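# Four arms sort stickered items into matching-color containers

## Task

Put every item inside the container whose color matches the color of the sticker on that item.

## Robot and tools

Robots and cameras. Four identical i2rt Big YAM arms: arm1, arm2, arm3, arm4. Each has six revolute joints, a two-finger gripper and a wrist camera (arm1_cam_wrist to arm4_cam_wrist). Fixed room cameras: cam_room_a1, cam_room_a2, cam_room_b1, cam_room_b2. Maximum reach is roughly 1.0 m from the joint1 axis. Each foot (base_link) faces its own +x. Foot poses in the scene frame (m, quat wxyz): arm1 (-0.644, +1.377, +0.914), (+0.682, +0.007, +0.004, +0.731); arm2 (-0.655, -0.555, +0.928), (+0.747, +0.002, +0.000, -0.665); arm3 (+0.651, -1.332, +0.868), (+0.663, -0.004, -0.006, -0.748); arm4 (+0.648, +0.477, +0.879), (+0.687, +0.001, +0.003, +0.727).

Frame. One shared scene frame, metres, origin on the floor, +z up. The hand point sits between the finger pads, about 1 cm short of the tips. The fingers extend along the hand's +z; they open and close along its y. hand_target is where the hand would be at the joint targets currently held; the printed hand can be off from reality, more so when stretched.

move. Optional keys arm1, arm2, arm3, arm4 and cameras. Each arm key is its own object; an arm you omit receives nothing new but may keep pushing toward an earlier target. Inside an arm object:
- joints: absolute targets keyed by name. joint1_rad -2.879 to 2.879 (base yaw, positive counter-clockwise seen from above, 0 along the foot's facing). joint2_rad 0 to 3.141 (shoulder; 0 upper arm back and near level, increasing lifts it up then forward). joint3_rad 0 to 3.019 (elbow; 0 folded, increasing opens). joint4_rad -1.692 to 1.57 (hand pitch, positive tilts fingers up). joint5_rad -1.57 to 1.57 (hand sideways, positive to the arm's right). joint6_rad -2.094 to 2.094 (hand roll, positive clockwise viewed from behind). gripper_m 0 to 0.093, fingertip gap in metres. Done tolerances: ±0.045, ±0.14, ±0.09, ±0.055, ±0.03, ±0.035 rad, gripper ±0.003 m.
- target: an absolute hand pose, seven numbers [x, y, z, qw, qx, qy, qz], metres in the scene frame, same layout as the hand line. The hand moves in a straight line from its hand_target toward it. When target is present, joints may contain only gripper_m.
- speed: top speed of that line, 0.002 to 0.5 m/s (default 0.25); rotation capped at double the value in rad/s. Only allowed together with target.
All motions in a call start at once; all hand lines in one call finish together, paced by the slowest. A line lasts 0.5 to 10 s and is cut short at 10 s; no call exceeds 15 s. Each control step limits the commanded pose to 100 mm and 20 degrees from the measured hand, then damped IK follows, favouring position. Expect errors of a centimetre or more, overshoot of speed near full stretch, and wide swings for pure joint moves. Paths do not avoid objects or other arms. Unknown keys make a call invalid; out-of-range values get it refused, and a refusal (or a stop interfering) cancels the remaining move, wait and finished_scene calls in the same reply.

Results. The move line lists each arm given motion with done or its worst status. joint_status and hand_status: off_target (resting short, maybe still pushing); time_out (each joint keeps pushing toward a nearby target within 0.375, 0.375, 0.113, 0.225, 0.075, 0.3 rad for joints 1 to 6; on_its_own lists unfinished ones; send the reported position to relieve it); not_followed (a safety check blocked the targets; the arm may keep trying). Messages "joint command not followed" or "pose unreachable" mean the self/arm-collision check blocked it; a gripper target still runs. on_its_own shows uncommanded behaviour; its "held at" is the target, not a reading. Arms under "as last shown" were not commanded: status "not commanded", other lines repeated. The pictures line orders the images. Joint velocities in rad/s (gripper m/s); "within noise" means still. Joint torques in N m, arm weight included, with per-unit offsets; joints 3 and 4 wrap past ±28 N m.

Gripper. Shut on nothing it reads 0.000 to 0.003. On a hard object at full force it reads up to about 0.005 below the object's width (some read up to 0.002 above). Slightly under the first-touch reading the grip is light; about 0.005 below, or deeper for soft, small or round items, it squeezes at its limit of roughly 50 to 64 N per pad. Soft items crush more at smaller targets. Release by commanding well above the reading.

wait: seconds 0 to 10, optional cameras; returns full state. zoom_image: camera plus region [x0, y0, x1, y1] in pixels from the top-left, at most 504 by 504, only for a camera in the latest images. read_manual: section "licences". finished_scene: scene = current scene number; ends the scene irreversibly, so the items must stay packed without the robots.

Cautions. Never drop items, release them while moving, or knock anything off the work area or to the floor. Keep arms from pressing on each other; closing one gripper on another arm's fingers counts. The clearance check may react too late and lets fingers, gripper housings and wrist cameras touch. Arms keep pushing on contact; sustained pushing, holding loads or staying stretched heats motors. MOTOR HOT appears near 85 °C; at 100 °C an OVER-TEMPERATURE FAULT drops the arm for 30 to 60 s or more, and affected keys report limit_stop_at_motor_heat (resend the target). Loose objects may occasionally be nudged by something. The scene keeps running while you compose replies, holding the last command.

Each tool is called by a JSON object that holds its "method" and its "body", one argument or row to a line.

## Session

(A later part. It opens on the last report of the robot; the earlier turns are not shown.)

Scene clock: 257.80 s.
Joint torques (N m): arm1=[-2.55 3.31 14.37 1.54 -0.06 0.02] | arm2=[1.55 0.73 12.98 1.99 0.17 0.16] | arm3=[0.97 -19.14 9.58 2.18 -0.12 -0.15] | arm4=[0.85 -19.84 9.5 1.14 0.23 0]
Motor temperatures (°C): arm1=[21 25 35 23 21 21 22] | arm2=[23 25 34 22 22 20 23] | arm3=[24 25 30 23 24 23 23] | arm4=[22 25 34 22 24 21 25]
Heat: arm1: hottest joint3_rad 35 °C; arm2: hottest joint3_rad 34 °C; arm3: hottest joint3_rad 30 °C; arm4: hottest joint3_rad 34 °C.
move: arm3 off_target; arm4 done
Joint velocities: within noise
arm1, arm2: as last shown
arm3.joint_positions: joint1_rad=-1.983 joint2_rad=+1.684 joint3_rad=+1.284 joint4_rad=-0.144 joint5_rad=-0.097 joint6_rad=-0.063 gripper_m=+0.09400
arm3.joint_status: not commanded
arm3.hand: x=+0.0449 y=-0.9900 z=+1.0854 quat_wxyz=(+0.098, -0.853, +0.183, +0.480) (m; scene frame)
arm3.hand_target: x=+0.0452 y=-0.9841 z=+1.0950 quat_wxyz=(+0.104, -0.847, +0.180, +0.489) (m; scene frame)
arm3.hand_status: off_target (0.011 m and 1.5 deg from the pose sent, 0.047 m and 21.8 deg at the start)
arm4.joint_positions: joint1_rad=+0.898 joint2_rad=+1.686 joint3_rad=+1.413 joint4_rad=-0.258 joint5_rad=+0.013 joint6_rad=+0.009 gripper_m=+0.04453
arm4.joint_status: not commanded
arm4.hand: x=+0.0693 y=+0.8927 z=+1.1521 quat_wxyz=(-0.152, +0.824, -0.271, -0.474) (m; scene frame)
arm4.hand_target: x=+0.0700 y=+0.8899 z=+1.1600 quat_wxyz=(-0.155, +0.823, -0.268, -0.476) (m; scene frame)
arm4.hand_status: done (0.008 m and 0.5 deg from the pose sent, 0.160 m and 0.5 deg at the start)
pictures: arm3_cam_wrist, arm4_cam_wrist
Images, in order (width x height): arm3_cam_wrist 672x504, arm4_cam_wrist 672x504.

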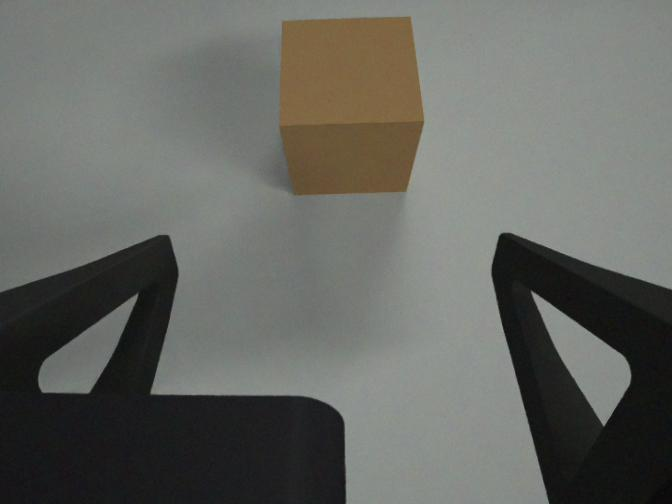

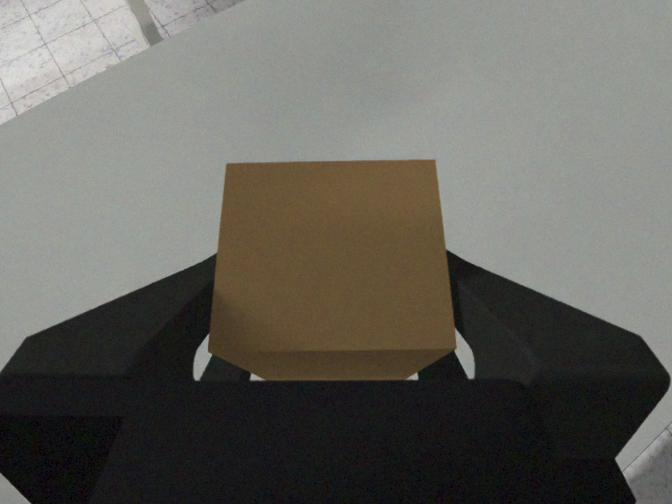

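{"method": "move", "body": {
  "arm3": {"target":[-0.05,-0.936,1.035,0.104,-0.847,0.180,0.489],"speed":0.1},
  "arm4": {"target":[0.38,0.67,1.22,0.155,-0.824,0.268,0.476],"speed":0.3},
  "cameras": ["arm3_cam_wrist","arm4_cam_wrist"]
}}

Scene clock: 264.83 s.
Joint torques (N m): arm1=[-2.67 3.72 14.49 1.29 -0.07 0.02] | arm2=[1.49 0.73 12.98 1.98 0.15 0.15] | arm3=[1.79 -21.01 13.27 2 0 -0.06] | arm4=[1.26 -0.32 9.69 1.11 0.25 0.02]
Motor temperatures (°C): arm1=[21 25 36 23 21 21 22] | arm2=[23 25 34 22 22 20 23] | arm3=[24 25 30 23 24 23 23] | arm4=[22 25 34 22 24 21 25]
Heat: arm1: hottest joint3_rad 36 °C; arm2: hottest joint3_rad 34 °C; arm3: hottest joint3_rad 30 °C; arm4: hottest joint3_rad 34 °C.
move: arm3 off_target; arm4 done
Joint velocities: within noise
arm1, arm2: as last shown
arm3.joint_positions: joint1_rad=-1.983 joint2_rad=+1.969 joint3_rad=+1.530 joint4_rad=-0.117 joint5_rad=-0.091 joint6_rad=-0.065 gripper_m=+0.09400
arm3.joint_status: not commanded
arm3.hand: x=-0.0334 y=-0.9434 z=+1.0227 quat_wxyz=(+0.099, -0.855, +0.184, +0.474) (m; scene frame)
arm3.hand_target: x=-0.0486 y=-0.9368 z=+1.0351 quat_wxyz=(+0.104, -0.847, +0.180, +0.489) (m; scene frame)
arm3.hand_status: off_target (0.022 m and 2.1 deg from the pose sent, 0.120 m and 1.5 deg at the start)
arm4.joint_positions: joint1_rad=+0.903 joint2_rad=+0.572 joint3_rad=+0.758 joint4_rad=-0.697 joint5_rad=+0.021 joint6_rad=+0.009 gripper_m=+0.04453
arm4.joint_status: not commanded
arm4.hand: x=+0.3815 y=+0.6712 z=+1.2225 quat_wxyz=(-0.157, +0.819, -0.269, -0.481) (m; scene frame)
arm4.hand_target: x=+0.3800 y=+0.6700 z=+1.2201 quat_wxyz=(-0.155, +0.823, -0.268, -0.476) (m; scene frame)
arm4.hand_status: done (0.003 m and 0.8 deg from the pose sent, 0.388 m and 0.5 deg at the start)
pictures: arm3_cam_wrist, arm4_cam_wrist
Images, in order (width x height): arm3_cam_wrist 672x504, arm4_cam_wrist 672x504.

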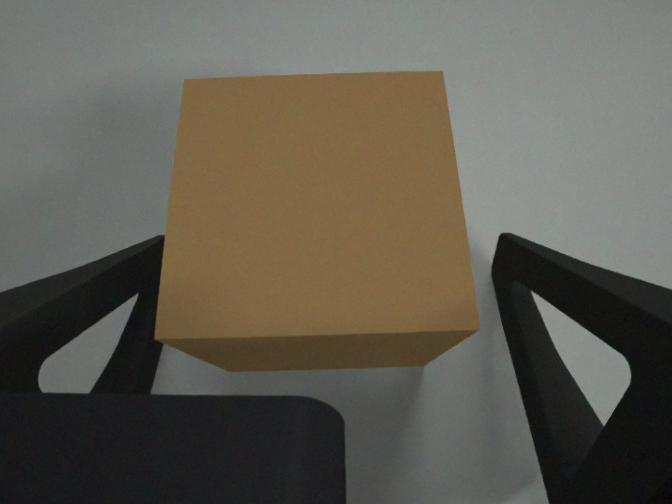

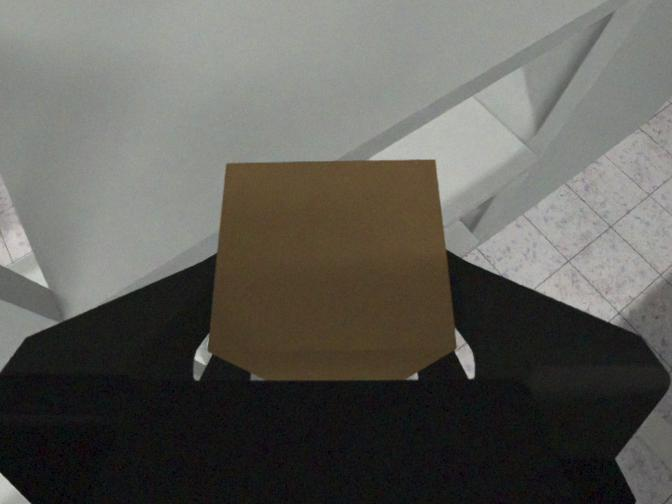

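{"method": "move", "body": {
  "arm3": {"joints":{"gripper_m":0.045}},
  "arm4": {"joints":{"joint2_rad":0.8,"joint3_rad":1.5,"joint4_rad":-1.5}},
  "cameras": ["arm3_cam_wrist"]
}}

{"method": "move", "body": {
  "arm3": {"target":[0.05,-0.985,1.16,0.104,-0.847,0.180,0.489],"speed":0.2},
  "arm4": {"joints":{"joint1_rad":-1.55}},
  "cameras": ["arm3_cam_wrist"]
}}

{"method": "move", "body": {
  "arm3": {"target":[0.38,-1.13,1.22,0.130,-0.836,0.226,0.482],"speed":0.3},
  "arm4": {"joints":{"joint2_rad":1.3,"joint3_rad":1.6,"joint4_rad":-1.5}},
  "cameras": ["arm3_cam_wrist","arm4_cam_wrist"]
}}

{"method": "move", "body": {
  "arm3": {"joints":{"joint2_rad":0.8,"joint3_rad":1.5,"joint4_rad":-1.5,"joint5_rad":0,"joint6_rad":0}},
  "cameras": []
}}

{"method": "move", "body": {
  "arm3": {"joints":{"joint1_rad":1.4}},
  "cameras": []
}}

{"method": "move", "body": {
  "arm3": {"joints":{"joint2_rad":1.3,"joint3_rad":1.6,"joint4_rad":-1.5}}
}}

Scene clock: 274.93 s.
Joint torques (N m): arm1=[-2.9 3.9 14.43 1.37 -0.06 0.04] | arm2=[1.49 0.62 12.98 1.95 0.15 0.16] | arm3=[1.73 -21.07 13.23 1.96 -0.04 -0.06] | arm4=[1.79 -0.26 9.83 0.8 0.23 0.05]
Motor temperatures (°C): arm1=[21 25 36 23 21 21 22] | arm2=[23 25 34 22 22 20 23] | arm3=[24 25 30 23 24 23 23] | arm4=[22 24 35 22 24 21 26]
Heat: arm1: hottest joint3_rad 36 °C; arm2: hottest joint3_rad 34 °C; arm3: hottest joint3_rad 30 °C; arm4: hottest joint3_rad 35 °C.
move: arm3 off_target; arm4 done
Joint velocities: within noise
arm1.joint_positions: joint1_rad=-2.246 joint2_rad=+0.359 joint3_rad=+0.373 joint4_rad=-0.143 joint5_rad=+0.012 joint6_rad=+0.007 gripper_m=+0.06496
arm1.joint_status: not commanded
arm1.hand: x=-0.3800 y=+1.1938 z=+1.2098 quat_wxyz=(-0.623, -0.230, -0.720, +0.200) (m; scene frame)
arm1.hand_target: x=-0.3802 y=+1.1902 z=+1.2200 quat_wxyz=(-0.624, -0.233, -0.718, +0.203) (m; scene frame)
arm1.hand_status: not commanded
arm2.joint_positions: joint1_rad=+0.937 joint2_rad=+0.357 joint3_rad=+0.347 joint4_rad=-0.115 joint5_rad=+0.024 joint6_rad=-0.010 gripper_m=+0.07494
arm2.joint_status: not commanded
arm2.hand: x=-0.3824 y=-0.7166 z=+1.2202 quat_wxyz=(-0.637, -0.197, -0.724, +0.179) (m; scene frame)
arm2.hand_target: x=-0.3801 y=-0.7150 z=+1.2199 quat_wxyz=(-0.633, -0.199, -0.728, +0.173) (m; scene frame)
arm2.hand_status: not commanded
arm3.joint_positions: joint1_rad=-1.983 joint2_rad=+1.969 joint3_rad=+1.530 joint4_rad=-0.117 joint5_rad=-0.090 joint6_rad=-0.066 gripper_m=+0.05288
arm3.joint_status: gripper_m off_target (ended at +0.05291, target +0.04500)
arm3.hand: x=-0.0333 y=-0.9433 z=+1.0226 quat_wxyz=(+0.100, -0.855, +0.184, +0.474) (m; scene frame)
arm3.hand_target: x=-0.0486 y=-0.9368 z=+1.0351 quat_wxyz=(+0.104, -0.847, +0.180, +0.489) (m; scene frame)
arm3.hand_status: not commanded
arm4.joint_positions: joint1_rad=+0.903 joint2_rad=+0.793 joint3_rad=+1.468 joint4_rad=-1.491 joint5_rad=+0.022 joint6_rad=+0.009 gripper_m=+0.04452
arm4.joint_status: all done
arm4.hand: x=+0.4307 y=+0.6380 z=+1.3872 quat_wxyz=(-0.117, +0.883, -0.288, -0.351) (m; scene frame)
arm4.hand_target: x=+0.4307 y=+0.6363 z=+1.3987 quat_wxyz=(-0.119, +0.882, -0.284, -0.357) (m; scene frame)
arm4.hand_status: not commanded
pictures: arm3_cam_wrist
Images, in order (width x height): arm3_cam_wrist 672x504.

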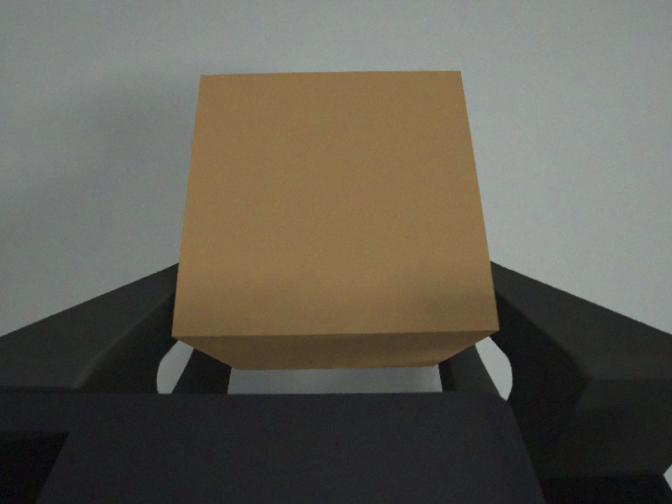

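Scene clock: 277.10 s.
Joint torques (N m): arm1=[-2.43 3.6 14.42 1.4 -0.08 0.05] | arm2=[1.49 0.67 12.98 2 0.16 0.16] | arm3=[0.79 -18.55 9.39 1.57 -0.14 -0.11] | arm4=[0.5 -1.55 9.84 0.84 0.03 0.04]
Motor temperatures (°C): arm1=[21 24 36 23 21 21 22] | arm2=[23 25 34 22 22 20 23] | arm3=[24 25 30 23 24 23 23] | arm4=[22 24 34 22 24 21 26]
Heat: arm1: hottest joint3_rad 36 °C; arm2: hottest joint3_rad 34 °C; arm3: hottest joint3_rad 30 °C; arm4: hottest joint3_rad 34 °C.
move: arm3 done; arm4 done
Joint velocities: within noise
arm1, arm2: as last shown
arm3.joint_positions: joint1_rad=-1.983 joint2_rad=+1.618 joint3_rad=+1.390 joint4_rad=-0.290 joint5_rad=-0.099 joint6_rad=-0.066 gripper_m=+0.05288
arm3.joint_status: not commanded
arm3.hand: x=+0.0457 y=-0.9899 z=+1.1603 quat_wxyz=(+0.102, -0.847, +0.179, +0.491) (m; scene frame)
arm3.hand_target: x=+0.0499 y=-0.9850 z=+1.1600 quat_wxyz=(+0.104, -0.847, +0.180, +0.489) (m; scene frame)
arm3.hand_status: done (0.006 m and 0.4 deg from the pose sent, 0.166 m and 2.1 deg at the start)
arm4.joint_positions: joint1_rad=-1.547 joint2_rad=+0.801 joint3_rad=+1.468 joint4_rad=-1.491 joint5_rad=+0.027 joint6_rad=+0.009 gripper_m=+0.04453
arm4.joint_status: all done
arm4.hand: x=+0.9238 y=+0.4960 z=+1.3834 quat_wxyz=(-0.363, +0.029, -0.931, -0.002) (m; scene frame)
arm4.hand_target: x=+0.9200 y=+0.4953 z=+1.3968 quat_wxyz=(-0.374, +0.028, -0.927, -0.003) (m; scene frame)
arm4.hand_status: not commanded
pictures: arm3_cam_wrist
Images, in order (width x height): arm3_cam_wrist 672x504.

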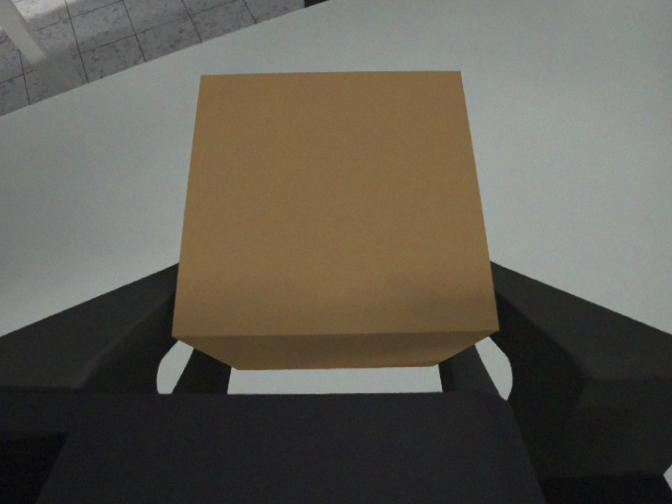

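Scene clock: 279.17 s.
Joint torques (N m): arm1=[-2.61 3.84 14.48 1.4 -0.02 0.04] | arm2=[1.49 0.73 13 1.95 0.17 0.16] | arm3=[0.38 -1.2 9.46 1.57 -0.15 -0.13] | arm4=[0.62 -11.93 10.52 0.4 0.05 0.04]
Motor temperatures (°C): arm1=[21 24 36 23 21 21 22] | arm2=[23 25 34 22 22 20 23] | arm3=[24 25 30 23 24 23 23] | arm4=[22 24 34 22 24 21 26]
Heat: arm1: hottest joint3_rad 36 °C; arm2: hottest joint3_rad 34 °C; arm3: hottest joint3_rad 30 °C; arm4: hottest joint3_rad 34 °C.
move: arm3 done; arm4 done
Joint velocities: within noise
arm1, arm2: as last shown
arm3.joint_positions: joint1_rad=-2.140 joint2_rad=+0.599 joint3_rad=+0.808 joint4_rad=-0.723 joint5_rad=-0.143 joint6_rad=-0.088 gripper_m=+0.05288
arm3.joint_status: not commanded
arm3.hand: x=+0.3778 y=-1.1329 z=+1.2237 quat_wxyz=(+0.128, -0.835, +0.224, +0.487) (m; scene frame)
arm3.hand_target: x=+0.3799 y=-1.1301 z=+1.2201 quat_wxyz=(+0.130, -0.836, +0.226, +0.482) (m; scene frame)
arm3.hand_status: done (0.005 m and 0.6 deg from the pose sent, 0.367 m and 6.5 deg at the start)
arm4.joint_positions: joint1_rad=-1.547 joint2_rad=+1.308 joint3_rad=+1.574 joint4_rad=-1.496 joint5_rad=+0.027 joint6_rad=+0.009 gripper_m=+0.04453
arm4.joint_status: all done
arm4.hand: x=+1.0884 y=+0.5089 z=+1.2593 quat_wxyz=(-0.167, +0.033, -0.985, +0.007) (m; scene frame)
arm4.hand_target: x=+1.0887 y=+0.5080 z=+1.2744 quat_wxyz=(-0.182, +0.032, -0.983, +0.006) (m; scene frame)
arm4.hand_status: not commanded
pictures: arm3_cam_wrist, arm4_cam_wrist
Images, in order (width x height): arm3_cam_wrist 672x504, arm4_cam_wrist 672x504.

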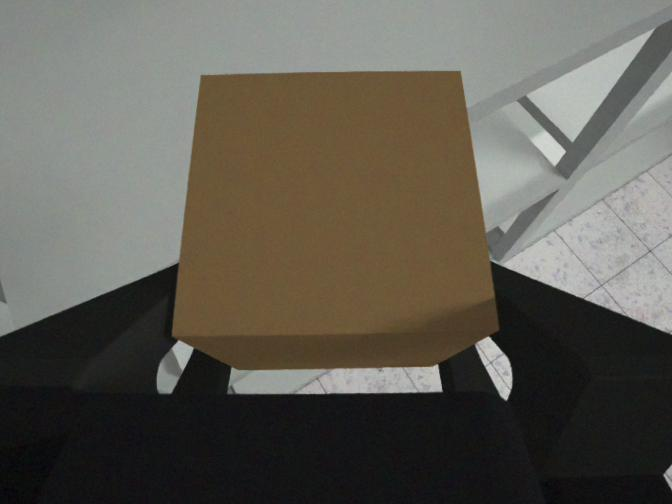

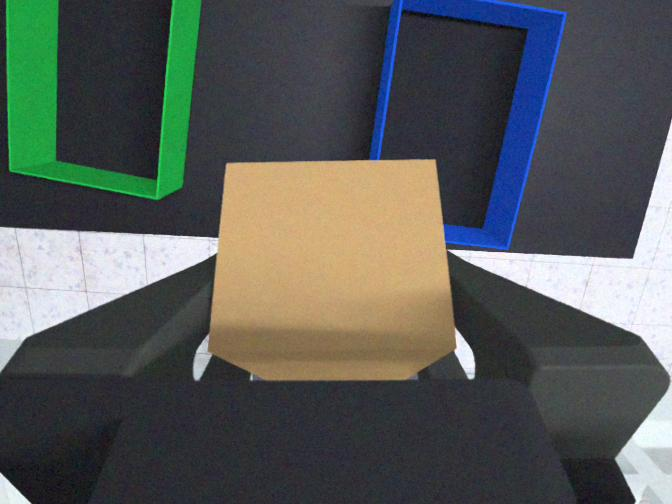

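Scene clock: 280.77 s.
Joint torques (N m): arm1=[-2.96 3.49 14.45 1.54 -0.08 0.07] | arm2=[1.61 0.73 12.98 1.96 0.15 0.17] | arm3=[0.38 -1.79 11.11 1.16 0.13 0.03] | arm4=[0.56 -11.99 10.35 0.38 0.03 0.08]
Motor temperatures (°C): arm1=[21 24 36 23 21 21 22] | arm2=[23 25 34 22 22 20 23] | arm3=[24 25 30 23 24 23 23] | arm4=[22 24 34 22 24 21 26]
Heat: arm1: hottest joint3_rad 36 °C; arm2: hottest joint3_rad 34 °C; arm3: hottest joint3_rad 30 °C; arm4: hottest joint3_rad 34 °C.
move: arm3 done
Joint velocities: within noise
arm1, arm2, arm4: as last shown
arm3.joint_positions: joint1_rad=-2.140 joint2_rad=+0.799 joint3_rad=+1.464 joint4_rad=-1.496 joint5_rad=-0.003 joint6_rad=-0.008 gripper_m=+0.05289
arm3.joint_status: all done
arm3.hand: x=+0.4400 y=-1.1510 z=+1.3682 quat_wxyz=(+0.117, -0.880, +0.314, +0.337) (m; scene frame)
arm3.hand_target: x=+0.4444 y=-1.1497 z=+1.3839 quat_wxyz=(+0.124, -0.871, +0.321, +0.350) (m; scene frame)
arm3.hand_status: not commanded
pictures: none
No camera images: "cameras" was empty.

Scene clock: 283.30 s.
Joint torques (N m): arm1=[-2.84 3.55 14.46 1.4 -0.03 0.06] | arm2=[1.49 0.73 12.97 1.95 0.16 0.16] | arm3=[1.85 -2.55 11.08 1.17 0.12 0] | arm4=[0.15 -11.87 10.41 0.54 0.07 0.06]
Motor temperatures (°C): arm1=[21 24 36 23 21 21 22] | arm2=[23 25 34 22 22 20 23] | arm3=[24 25 30 23 24 23 24] | arm4=[22 24 34 22 24 21 26]
Heat: arm1: hottest joint3_rad 36 °C; arm2: hottest joint3_rad 34 °C; arm3: hottest joint3_rad 30 °C; arm4: hottest joint3_rad 34 °C.
move: arm3 done
Joint velocities: within noise
arm1, arm2, arm4: as last shown
arm3.joint_positions: joint1_rad=+1.390 joint2_rad=+0.811 joint3_rad=+1.464 joint4_rad=-1.496 joint5_rad=-0.003 joint6_rad=-0.005 gripper_m=+0.05284
arm3.joint_status: all done
arm3.hand: x=+0.9149 y=-1.4072 z=+1.3693 quat_wxyz=(-0.354, -0.135, -0.924, +0.060) (m; scene frame)
arm3.hand_target: x=+0.9090 y=-1.4025 z=+1.3879 quat_wxyz=(-0.373, -0.132, -0.916, +0.061) (m; scene frame)
arm3.hand_status: not commanded
pictures: none
No camera images: "cameras" was empty.

Scene clock: 284.80 s.
Joint torques (N m): arm1=[-2.14 3.78 14.63 1.4 -0.06 0.06] | arm2=[1.49 0.73 12.96 1.95 0.16 0.17] | arm3=[1.9 -11.22 10.5 0.81 0.12 0.01] | arm4=[0.62 -11.99 10.44 0.42 0.07 0.02]
Motor temperatures (°C): arm1=[21 24 36 23 21 21 22] | arm2=[23 25 34 22 22 20 23] | arm3=[24 25 31 23 24 23 24] | arm4=[22 24 34 22 24 21 26]
Heat: arm1: hottest joint3_rad 36 °C; arm2: hottest joint3_rad 34 °C; arm3: hottest joint3_rad 31 °C; arm4: hottest joint3_rad 34 °C.
move: arm3 done
Joint velocities: within noise
arm1, arm2, arm4: as last shown
arm3.joint_positions: joint1_rad=+1.390 joint2_rad=+1.299 joint3_rad=+1.582 joint4_rad=-1.502 joint5_rad=-0.003 joint6_rad=-0.005 gripper_m=+0.05285
arm3.joint_status: all done
arm3.hand: x=+1.0680 y=-1.4563 z=+1.2592 quat_wxyz=(-0.175, -0.144, -0.973, +0.032) (m; scene frame)
arm3.hand_target: x=+1.0717 y=-1.4530 z=+1.2671 quat_wxyz=(-0.184, -0.141, -0.972, +0.033) (m; scene frame)
arm3.hand_status: not commanded
pictures: arm1_cam_wrist, arm2_cam_wrist, arm3_cam_wrist, arm4_cam_wrist, cam_room_a1, cam_room_a2, cam_room_b1, cam_room_b2
Images, in order (width x height): arm1_cam_wrist 672x504, arm2_cam_wrist 672x504, arm3_cam_wrist 672x504, arm4_cam_wrist 672x504, cam_room_a1 672x504, cam_room_a2 672x504, cam_room_b1 672x504, cam_room_b2 672x504.

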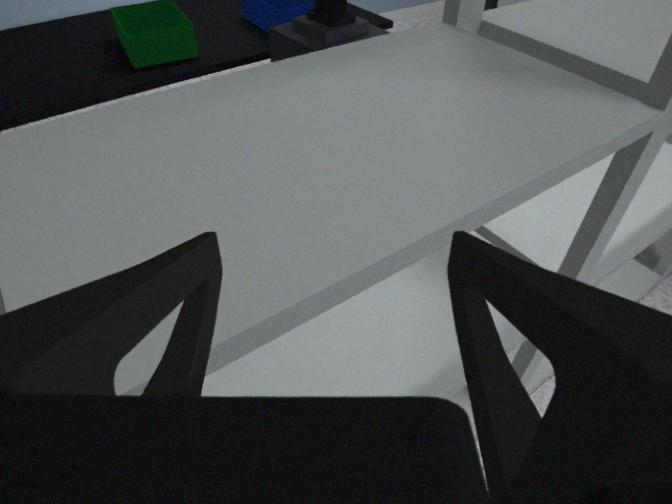

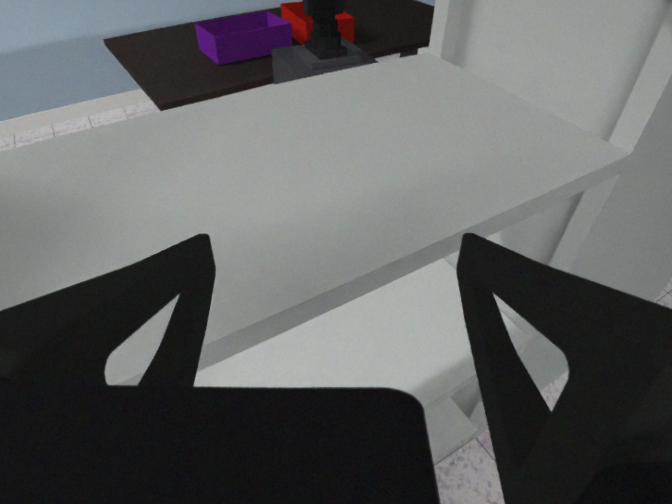

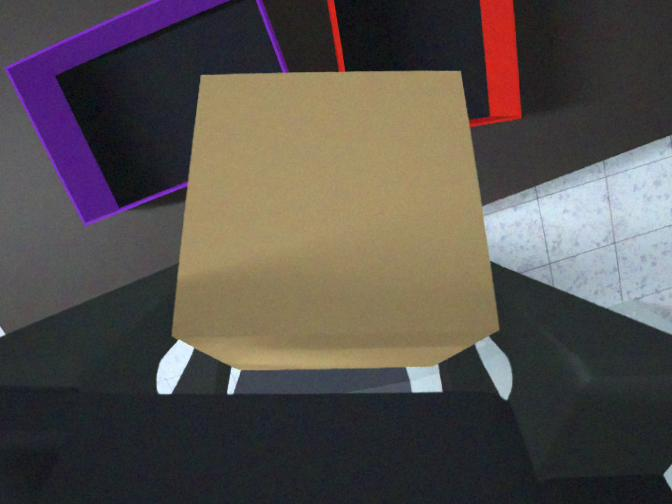

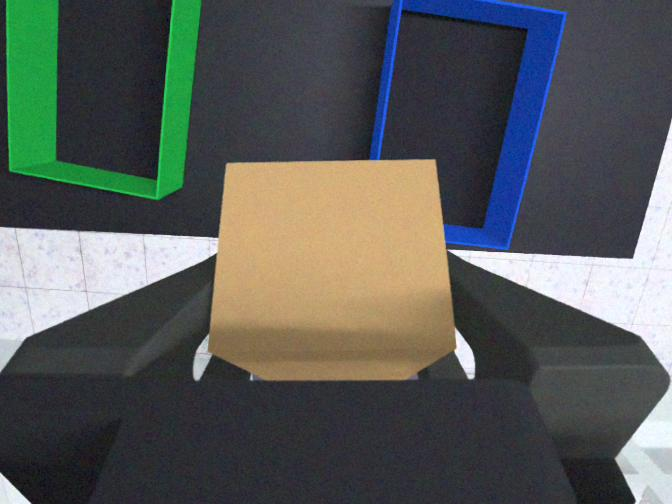

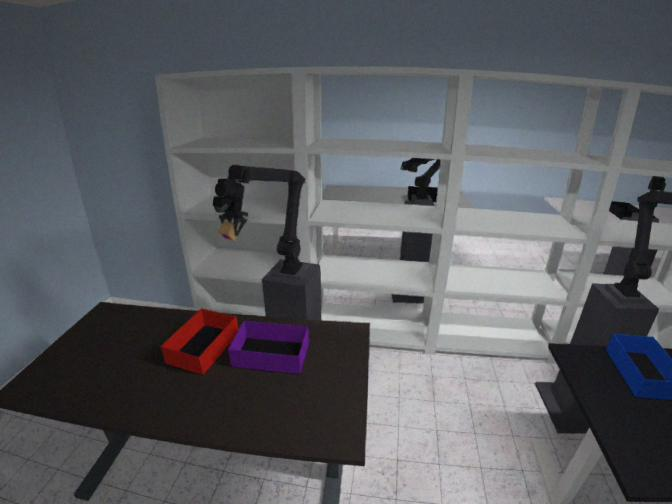

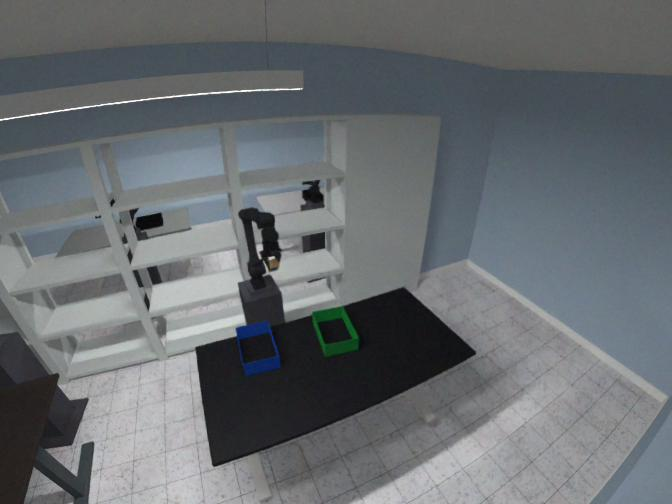

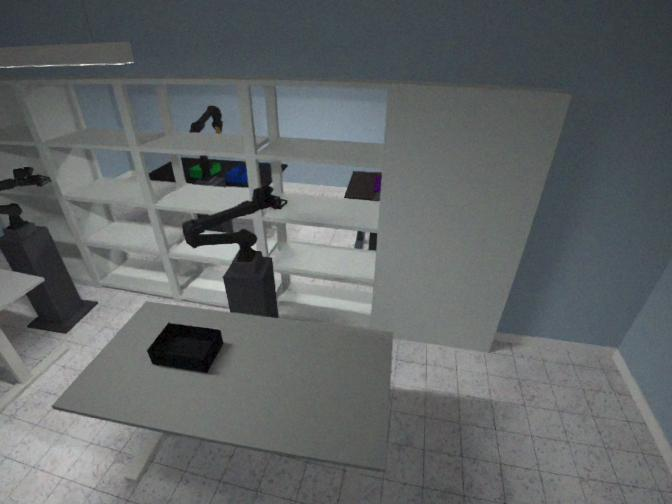

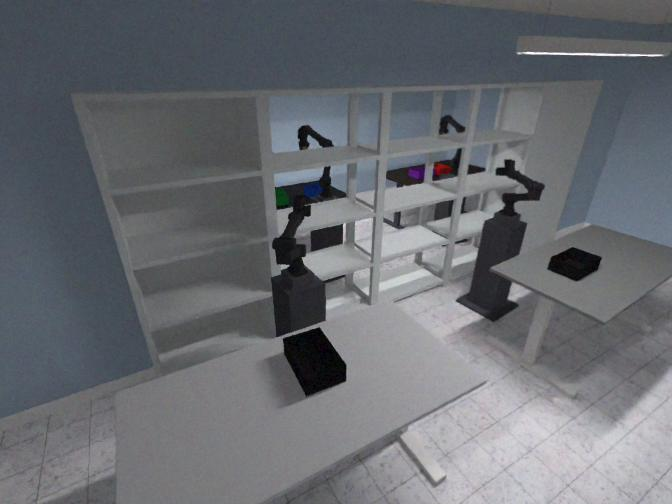

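{"method": "move", "body": {
  "arm3": {"target":[1.17,-1.26,0.98,0.258,-0.067,0.964,0.018]},
  "arm4": {"target":[1.11,0.345,0.98,0.256,0.134,0.956,-0.036]},
  "cameras": ["arm3_cam_wrist","arm4_cam_wrist","cam_room_a1","cam_room_a2"]
}}

Scene clock: 305.70 s.
Joint torques (N m): arm1=[-2.9 3.78 14.54 1.57 -0.02 0.03] | arm2=[1.55 0.73 12.96 1.95 0.16 0.17] | arm3=[1.44 -14.86 8.32 1.68 0 -0.12] | arm4=[0.62 -11.69 8.35 1.5 -0.07 0]
Motor temperatures (°C): arm1=[21 24 36 23 21 21 21] | arm2=[23 25 34 22 22 20 23] | arm3=[24 25 31 23 24 23 24] | arm4=[22 24 34 22 24 21 26]
Heat: arm1: hottest joint3_rad 36 °C; arm2: hottest joint3_rad 34 °C; arm3: hottest joint3_rad 31 °C; arm4: hottest joint3_rad 34 °C.
move: arm3 done; arm4 done
Joint velocities: within noise
arm1, arm2: as last shown
arm3.joint_positions: joint1_rad=+1.815 joint2_rad=+1.520 joint3_rad=+1.000 joint4_rad=-0.553 joint5_rad=-0.016 joint6_rad=+0.006 gripper_m=+0.05284
arm3.joint_status: not commanded
arm3.hand: x=+1.1660 y=-1.2640 z=+0.9737 quat_wxyz=(-0.246, +0.060, -0.967, -0.017) (m; scene frame)
arm3.hand_target: x=+1.1699 y=-1.2600 z=+0.9801 quat_wxyz=(-0.258, +0.067, -0.964, -0.018) (m; scene frame)
arm3.hand_status: done (0.008 m and 1.7 deg from the pose sent, 0.356 m and 26.7 deg at the start)
arm4.joint_positions: joint1_rad=-1.908 joint2_rad=+1.416 joint3_rad=+0.856 joint4_rad=-0.512 joint5_rad=-0.001 joint6_rad=+0.007 gripper_m=+0.04452
arm4.joint_status: not commanded
arm4.hand: x=+1.1018 y=+0.3467 z=+0.9738 quat_wxyz=(-0.243, -0.138, -0.960, +0.035) (m; scene frame)
arm4.hand_target: x=+1.1098 y=+0.3450 z=+0.9800 quat_wxyz=(-0.256, -0.134, -0.957, +0.036) (m; scene frame)
arm4.hand_status: done (0.010 m and 1.7 deg from the pose sent, 0.325 m and 22.2 deg at the start)
pictures: arm3_cam_wrist, arm4_cam_wrist, cam_room_a1, cam_room_a2
Images, in order (width x height): arm3_cam_wrist 672x504, arm4_cam_wrist 672x504, cam_room_a1 672x504, cam_room_a2 672x504.

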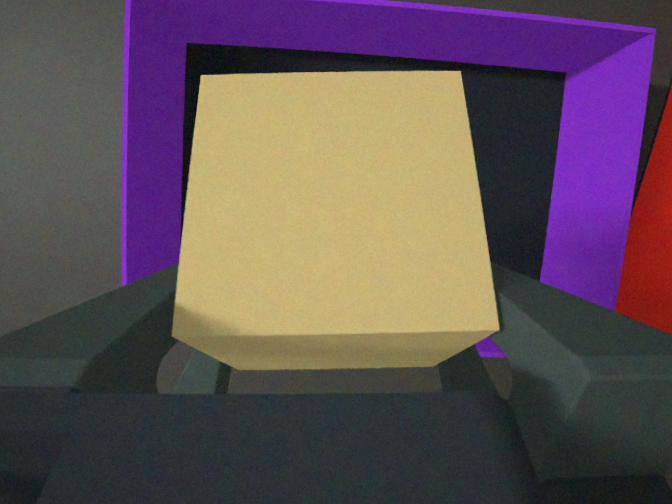

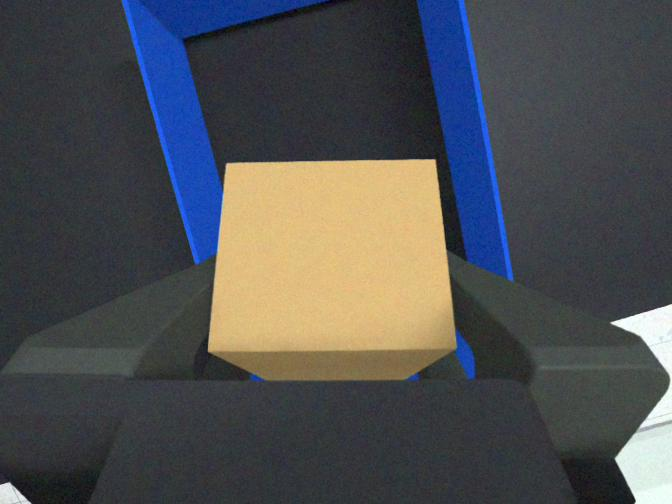

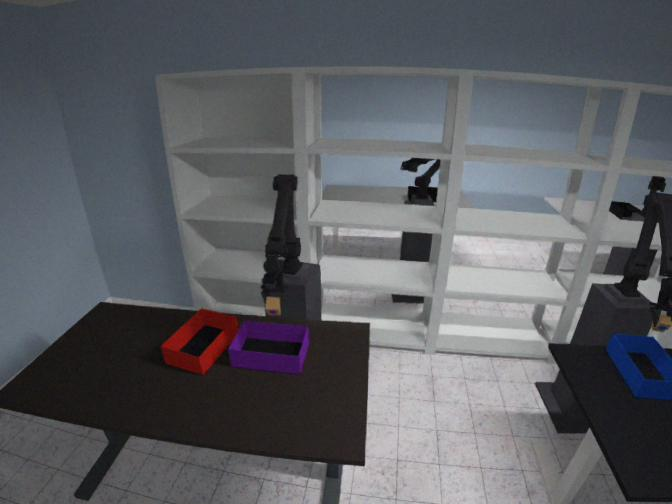

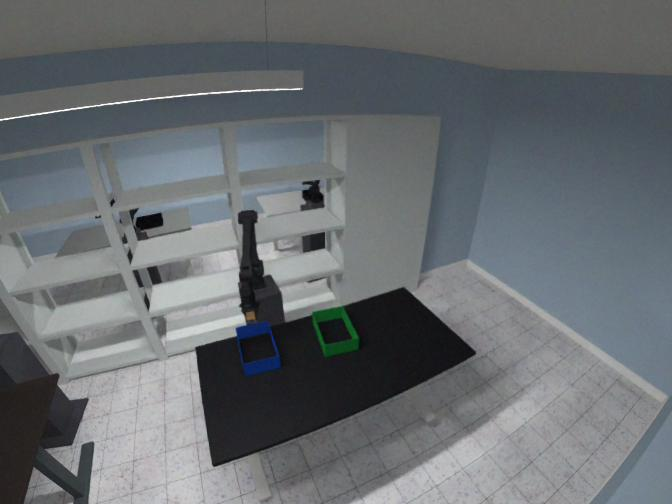

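{"method": "move", "body": {
  "arm3": {"target":[1.212,-1.286,0.83,0.258,-0.067,0.964,0.018],"speed":0.2},
  "arm4": {"target":[1.145,0.335,0.83,0.256,0.134,0.956,-0.036],"speed":0.2},
  "cameras": ["arm3_cam_wrist","arm4_cam_wrist","cam_room_a1","cam_room_a2"]
}}

{"method": "zoom_image", "body": {
  "camera": "cam_room_a1",
  "region": [180, 230, 340, 390]
}}

{"method": "zoom_image", "body": {
  "camera": "cam_room_a2",
  "region": [180, 250, 340, 390]
}}

Scene clock: 316.47 s.
Joint torques (N m): arm1=[-2.08 3.78 14.5 1.48 -0.03 0.09] | arm2=[1.55 0.67 12.97 1.98 0.15 0.16] | arm3=[0.21 -17.67 7.32 1.62 -0.11 -0.12] | arm4=[0.67 -14.56 6.54 1.35 0.02 0.01]
Motor temperatures (°C): arm1=[21 24 36 23 21 21 21] | arm2=[23 25 34 22 22 20 23] | arm3=[24 25 30 23 24 23 24] | arm4=[22 24 33 22 24 21 26]
Heat: arm1: hottest joint3_rad 36 °C; arm2: hottest joint3_rad 34 °C; arm3: hottest joint3_rad 30 °C; arm4: hottest joint3_rad 33 °C.
move: arm3 off_target; arm4 off_target
Joint velocities: within noise
arm1, arm2: as last shown
arm3.joint_positions: joint1_rad=+1.773 joint2_rad=+1.879 joint3_rad=+0.968 joint4_rad=-0.177 joint5_rad=-0.044 joint6_rad=-0.046 gripper_m=+0.05284
arm3.joint_status: not commanded
arm3.hand: x=+1.1983 y=-1.2807 z=+0.8189 quat_wxyz=(-0.239, +0.069, -0.968, -0.019) (m; scene frame)
arm3.hand_target: x=+1.2116 y=-1.2861 z=+0.8303 quat_wxyz=(-0.258, +0.067, -0.964, -0.018) (m; scene frame)
arm3.hand_status: off_target (0.018 m and 2.3 deg from the pose sent, 0.152 m and 1.7 deg at the start)
arm4.joint_positions: joint1_rad=-1.908 joint2_rad=+1.811 joint3_rad=+0.820 joint4_rad=-0.087 joint5_rad=-0.001 joint6_rad=+0.007 gripper_m=+0.04452
arm4.joint_status: not commanded
arm4.hand: x=+1.1316 y=+0.3374 z=+0.8234 quat_wxyz=(-0.240, -0.138, -0.960, +0.035) (m; scene frame)
arm4.hand_target: x=+1.1447 y=+0.3351 z=+0.8302 quat_wxyz=(-0.256, -0.134, -0.957, +0.036) (m; scene frame)
arm4.hand_status: off_target (0.015 m and 2.0 deg from the pose sent, 0.151 m and 1.6 deg at the start)
pictures: arm3_cam_wrist, arm4_cam_wrist, cam_room_a1, cam_room_a2
Images, in order (width x height): arm3_cam_wrist 672x504, arm4_cam_wrist 672x504, cam_room_a1 672x504, cam_room_a2 672x504.

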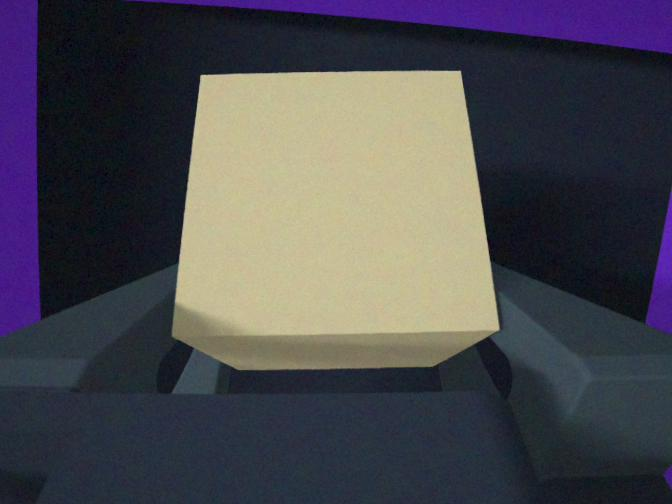

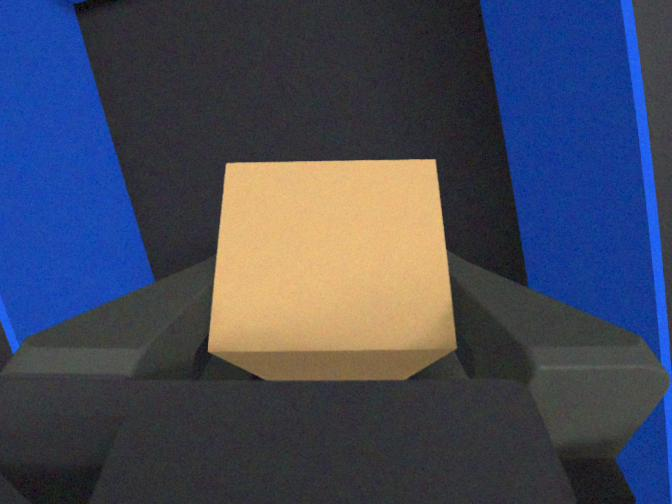

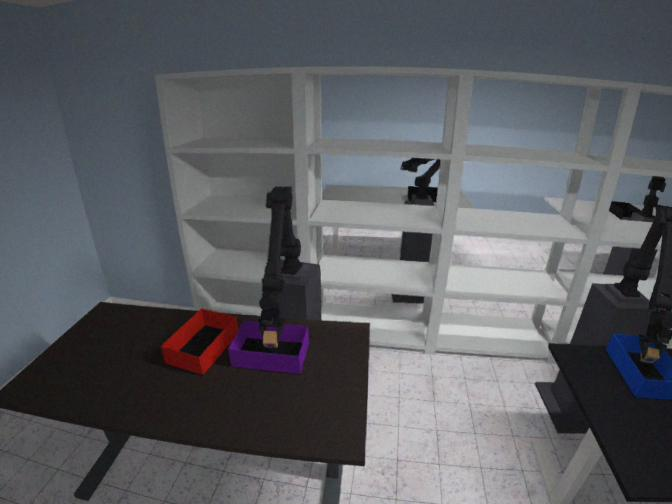

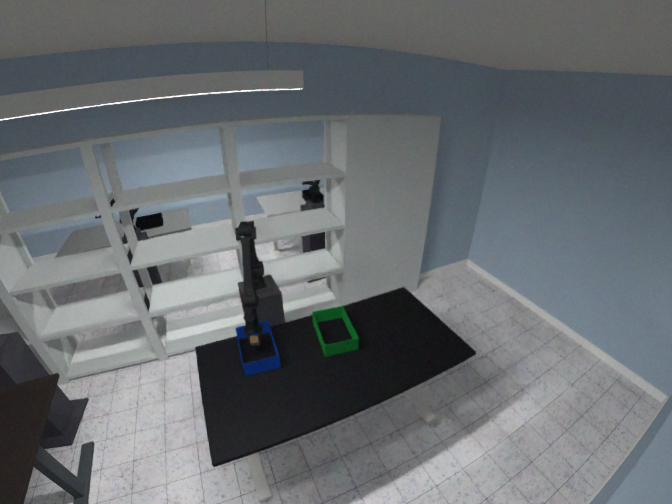

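Scaled by 3.150.

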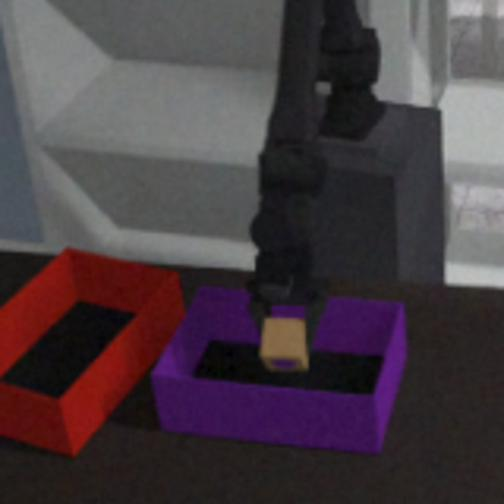

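Scaled by 3.150.

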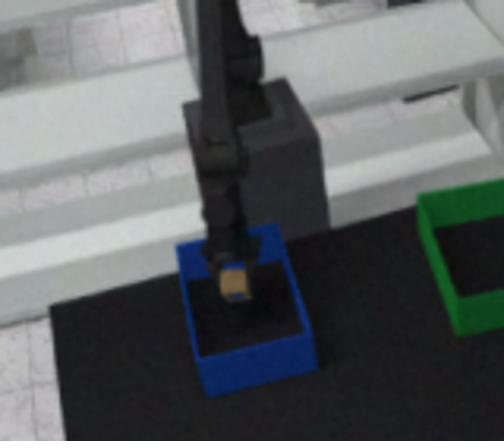

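{"method": "move", "body": {
  "arm3": {"target":[1.218,-1.286,0.785,0.258,-0.067,0.964,0.018],"speed":0.1},
  "arm4": {"target":[1.155,0.335,0.785,0.256,0.134,0.956,-0.036],"speed":0.1},
  "cameras": []
}}

{"method": "move", "body": {
  "arm3": {"target":[1.218,-1.286,0.768,0.258,-0.067,0.964,0.018],"speed":0.05},
  "arm4": {"target":[1.155,0.335,0.768,0.256,0.134,0.956,-0.036],"speed":0.05},
  "cameras": ["arm3_cam_wrist","arm4_cam_wrist","cam_room_a1"]
}}

Scene clock: 324.93 s.
Joint torques (N m): arm1=[-2.84 3.6 14.32 1.32 -0.06 0.03] | arm2=[1.55 0.73 12.97 1.96 0.16 0.15] | arm3=[0.15 -18.08 7.43 1.63 -0.08 -0.12] | arm4=[1.26 -15.33 6.57 1.39 0.11 0.07]
Motor temperatures (°C): arm1=[21 24 37 23 21 21 21] | arm2=[23 25 34 22 22 20 23] | arm3=[24 25 29 23 24 23 24] | arm4=[22 23 33 22 24 21 26]
Heat: arm1: hottest joint3_rad 37 °C; arm2: hottest joint3_rad 34 °C; arm3: hottest joint3_rad 29 °C; arm4: hottest joint3_rad 33 °C.
move: arm3 off_target; arm4 off_target
Joint velocities: within noise
arm1.joint_positions: joint1_rad=-2.246 joint2_rad=+0.359 joint3_rad=+0.373 joint4_rad=-0.143 joint5_rad=+0.012 joint6_rad=+0.007 gripper_m=+0.06496
arm1.joint_status: not commanded
arm1.hand: x=-0.3800 y=+1.1938 z=+1.2098 quat_wxyz=(-0.623, -0.230, -0.720, +0.200) (m; scene frame)
arm1.hand_target: x=-0.3802 y=+1.1902 z=+1.2200 quat_wxyz=(-0.624, -0.233, -0.718, +0.203) (m; scene frame)
arm1.hand_status: not commanded
arm2.joint_positions: joint1_rad=+0.937 joint2_rad=+0.357 joint3_rad=+0.347 joint4_rad=-0.115 joint5_rad=+0.024 joint6_rad=-0.010 gripper_m=+0.07494
arm2.joint_status: not commanded
arm2.hand: x=-0.3824 y=-0.7166 z=+1.2202 quat_wxyz=(-0.637, -0.197, -0.724, +0.179) (m; scene frame)
arm2.hand_target: x=-0.3801 y=-0.7150 z=+1.2199 quat_wxyz=(-0.633, -0.199, -0.728, +0.173) (m; scene frame)
arm2.hand_status: not commanded
arm3.joint_positions: joint1_rad=+1.773 joint2_rad=+1.985 joint3_rad=+0.968 joint4_rad=-0.076 joint5_rad=-0.044 joint6_rad=-0.046 gripper_m=+0.05284
arm3.joint_status: not commanded
arm3.hand: x=+1.1990 y=-1.2813 z=+0.7743 quat_wxyz=(-0.236, +0.069, -0.969, -0.019) (m; scene frame)
arm3.hand_target: x=+1.2173 y=-1.2862 z=+0.7855 quat_wxyz=(-0.258, +0.067, -0.964, -0.018) (m; scene frame)
arm3.hand_status: off_target (0.022 m and 2.5 deg from the pose sent, 0.040 m and 2.3 deg at the start)
arm4.joint_positions: joint1_rad=-1.907 joint2_rad=+1.934 joint3_rad=+0.832 joint4_rad=+0.021 joint5_rad=-0.001 joint6_rad=+0.007 gripper_m=+0.04452
arm4.joint_status: not commanded
arm4.hand: x=+1.1359 y=+0.3364 z=+0.7800 quat_wxyz=(-0.239, -0.138, -0.961, +0.034) (m; scene frame)
arm4.hand_target: x=+1.1545 y=+0.3352 z=+0.7857 quat_wxyz=(-0.256, -0.134, -0.957, +0.036) (m; scene frame)
arm4.hand_status: off_target (0.020 m and 2.1 deg from the pose sent, 0.045 m and 2.0 deg at the start)
pictures: none
No camera images: "cameras" was empty.

Scene clock: 326.03 s.
Joint torques (N m): arm1=[-2.26 3.96 14.61 1.42 -0.06 0.02] | arm2=[1.55 0.67 12.97 1.96 0.15 0.16] | arm3=[0.15 -17.38 7.3 1.65 -0.08 -0.11] | arm4=[1.03 -14.56 6.35 1.54 0.11 0.05]
Motor temperatures (°C): arm1=[21 24 37 23 21 21 21] | arm2=[23 25 34 22 22 20 23] | arm3=[24 25 29 23 24 23 24] | arm4=[22 23 32 22 24 21 26]
Heat: arm1: hottest joint3_rad 37 °C; arm2: hottest joint3_rad 34 °C; arm3: hottest joint3_rad 29 °C; arm4: hottest joint3_rad 32 °C.
move: arm3 off_target; arm4 off_target
Joint velocities: within noise
arm1, arm2: as last shown
arm3.joint_positions: joint1_rad=+1.773 joint2_rad=+2.017 joint3_rad=+0.968 joint4_rad=-0.037 joint5_rad=-0.044 joint6_rad=-0.046 gripper_m=+0.05284
arm3.joint_status: not commanded
arm3.hand: x=+1.2000 y=-1.2814 z=+0.7615 quat_wxyz=(-0.240, +0.069, -0.968, -0.019) (m; scene frame)
arm3.hand_target: x=+1.2174 y=-1.2862 z=+0.7684 quat_wxyz=(-0.258, +0.067, -0.964, -0.018) (m; scene frame)
arm3.hand_status: off_target (0.020 m and 2.2 deg from the pose sent, 0.021 m and 2.5 deg at the start)
arm4.joint_positions: joint1_rad=-1.907 joint2_rad=+1.974 joint3_rad=+0.835 joint4_rad=+0.064 joint5_rad=-0.001 joint6_rad=+0.007 gripper_m=+0.04452
arm4.joint_status: not commanded
arm4.hand: x=+1.1374 y=+0.3359 z=+0.7665 quat_wxyz=(-0.241, -0.138, -0.960, +0.035) (m; scene frame)
arm4.hand_target: x=+1.1544 y=+0.3352 z=+0.7684 quat_wxyz=(-0.256, -0.134, -0.957, +0.036) (m; scene frame)
arm4.hand_status: off_target (0.018 m and 1.8 deg from the pose sent, 0.023 m and 2.2 deg at the start)
pictures: arm3_cam_wrist, arm4_cam_wrist, cam_room_a1
Images, in order (width x height): arm3_cam_wrist 672x504, arm4_cam_wrist 672x504, cam_room_a1 672x504.

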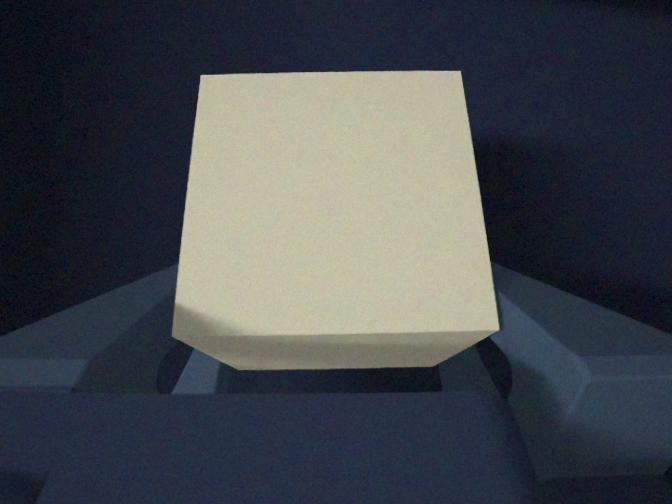

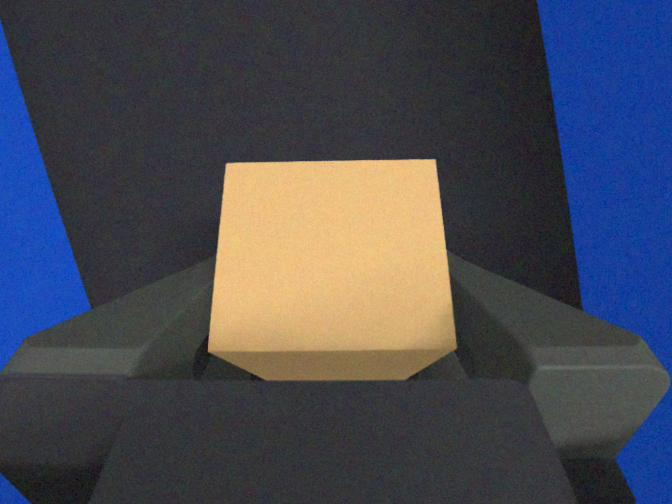

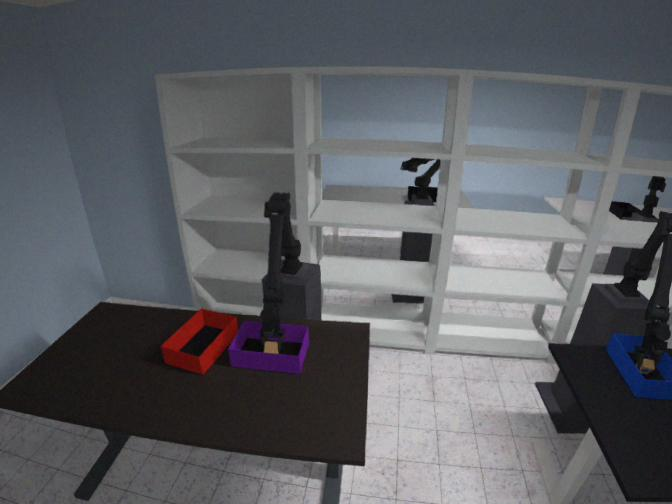

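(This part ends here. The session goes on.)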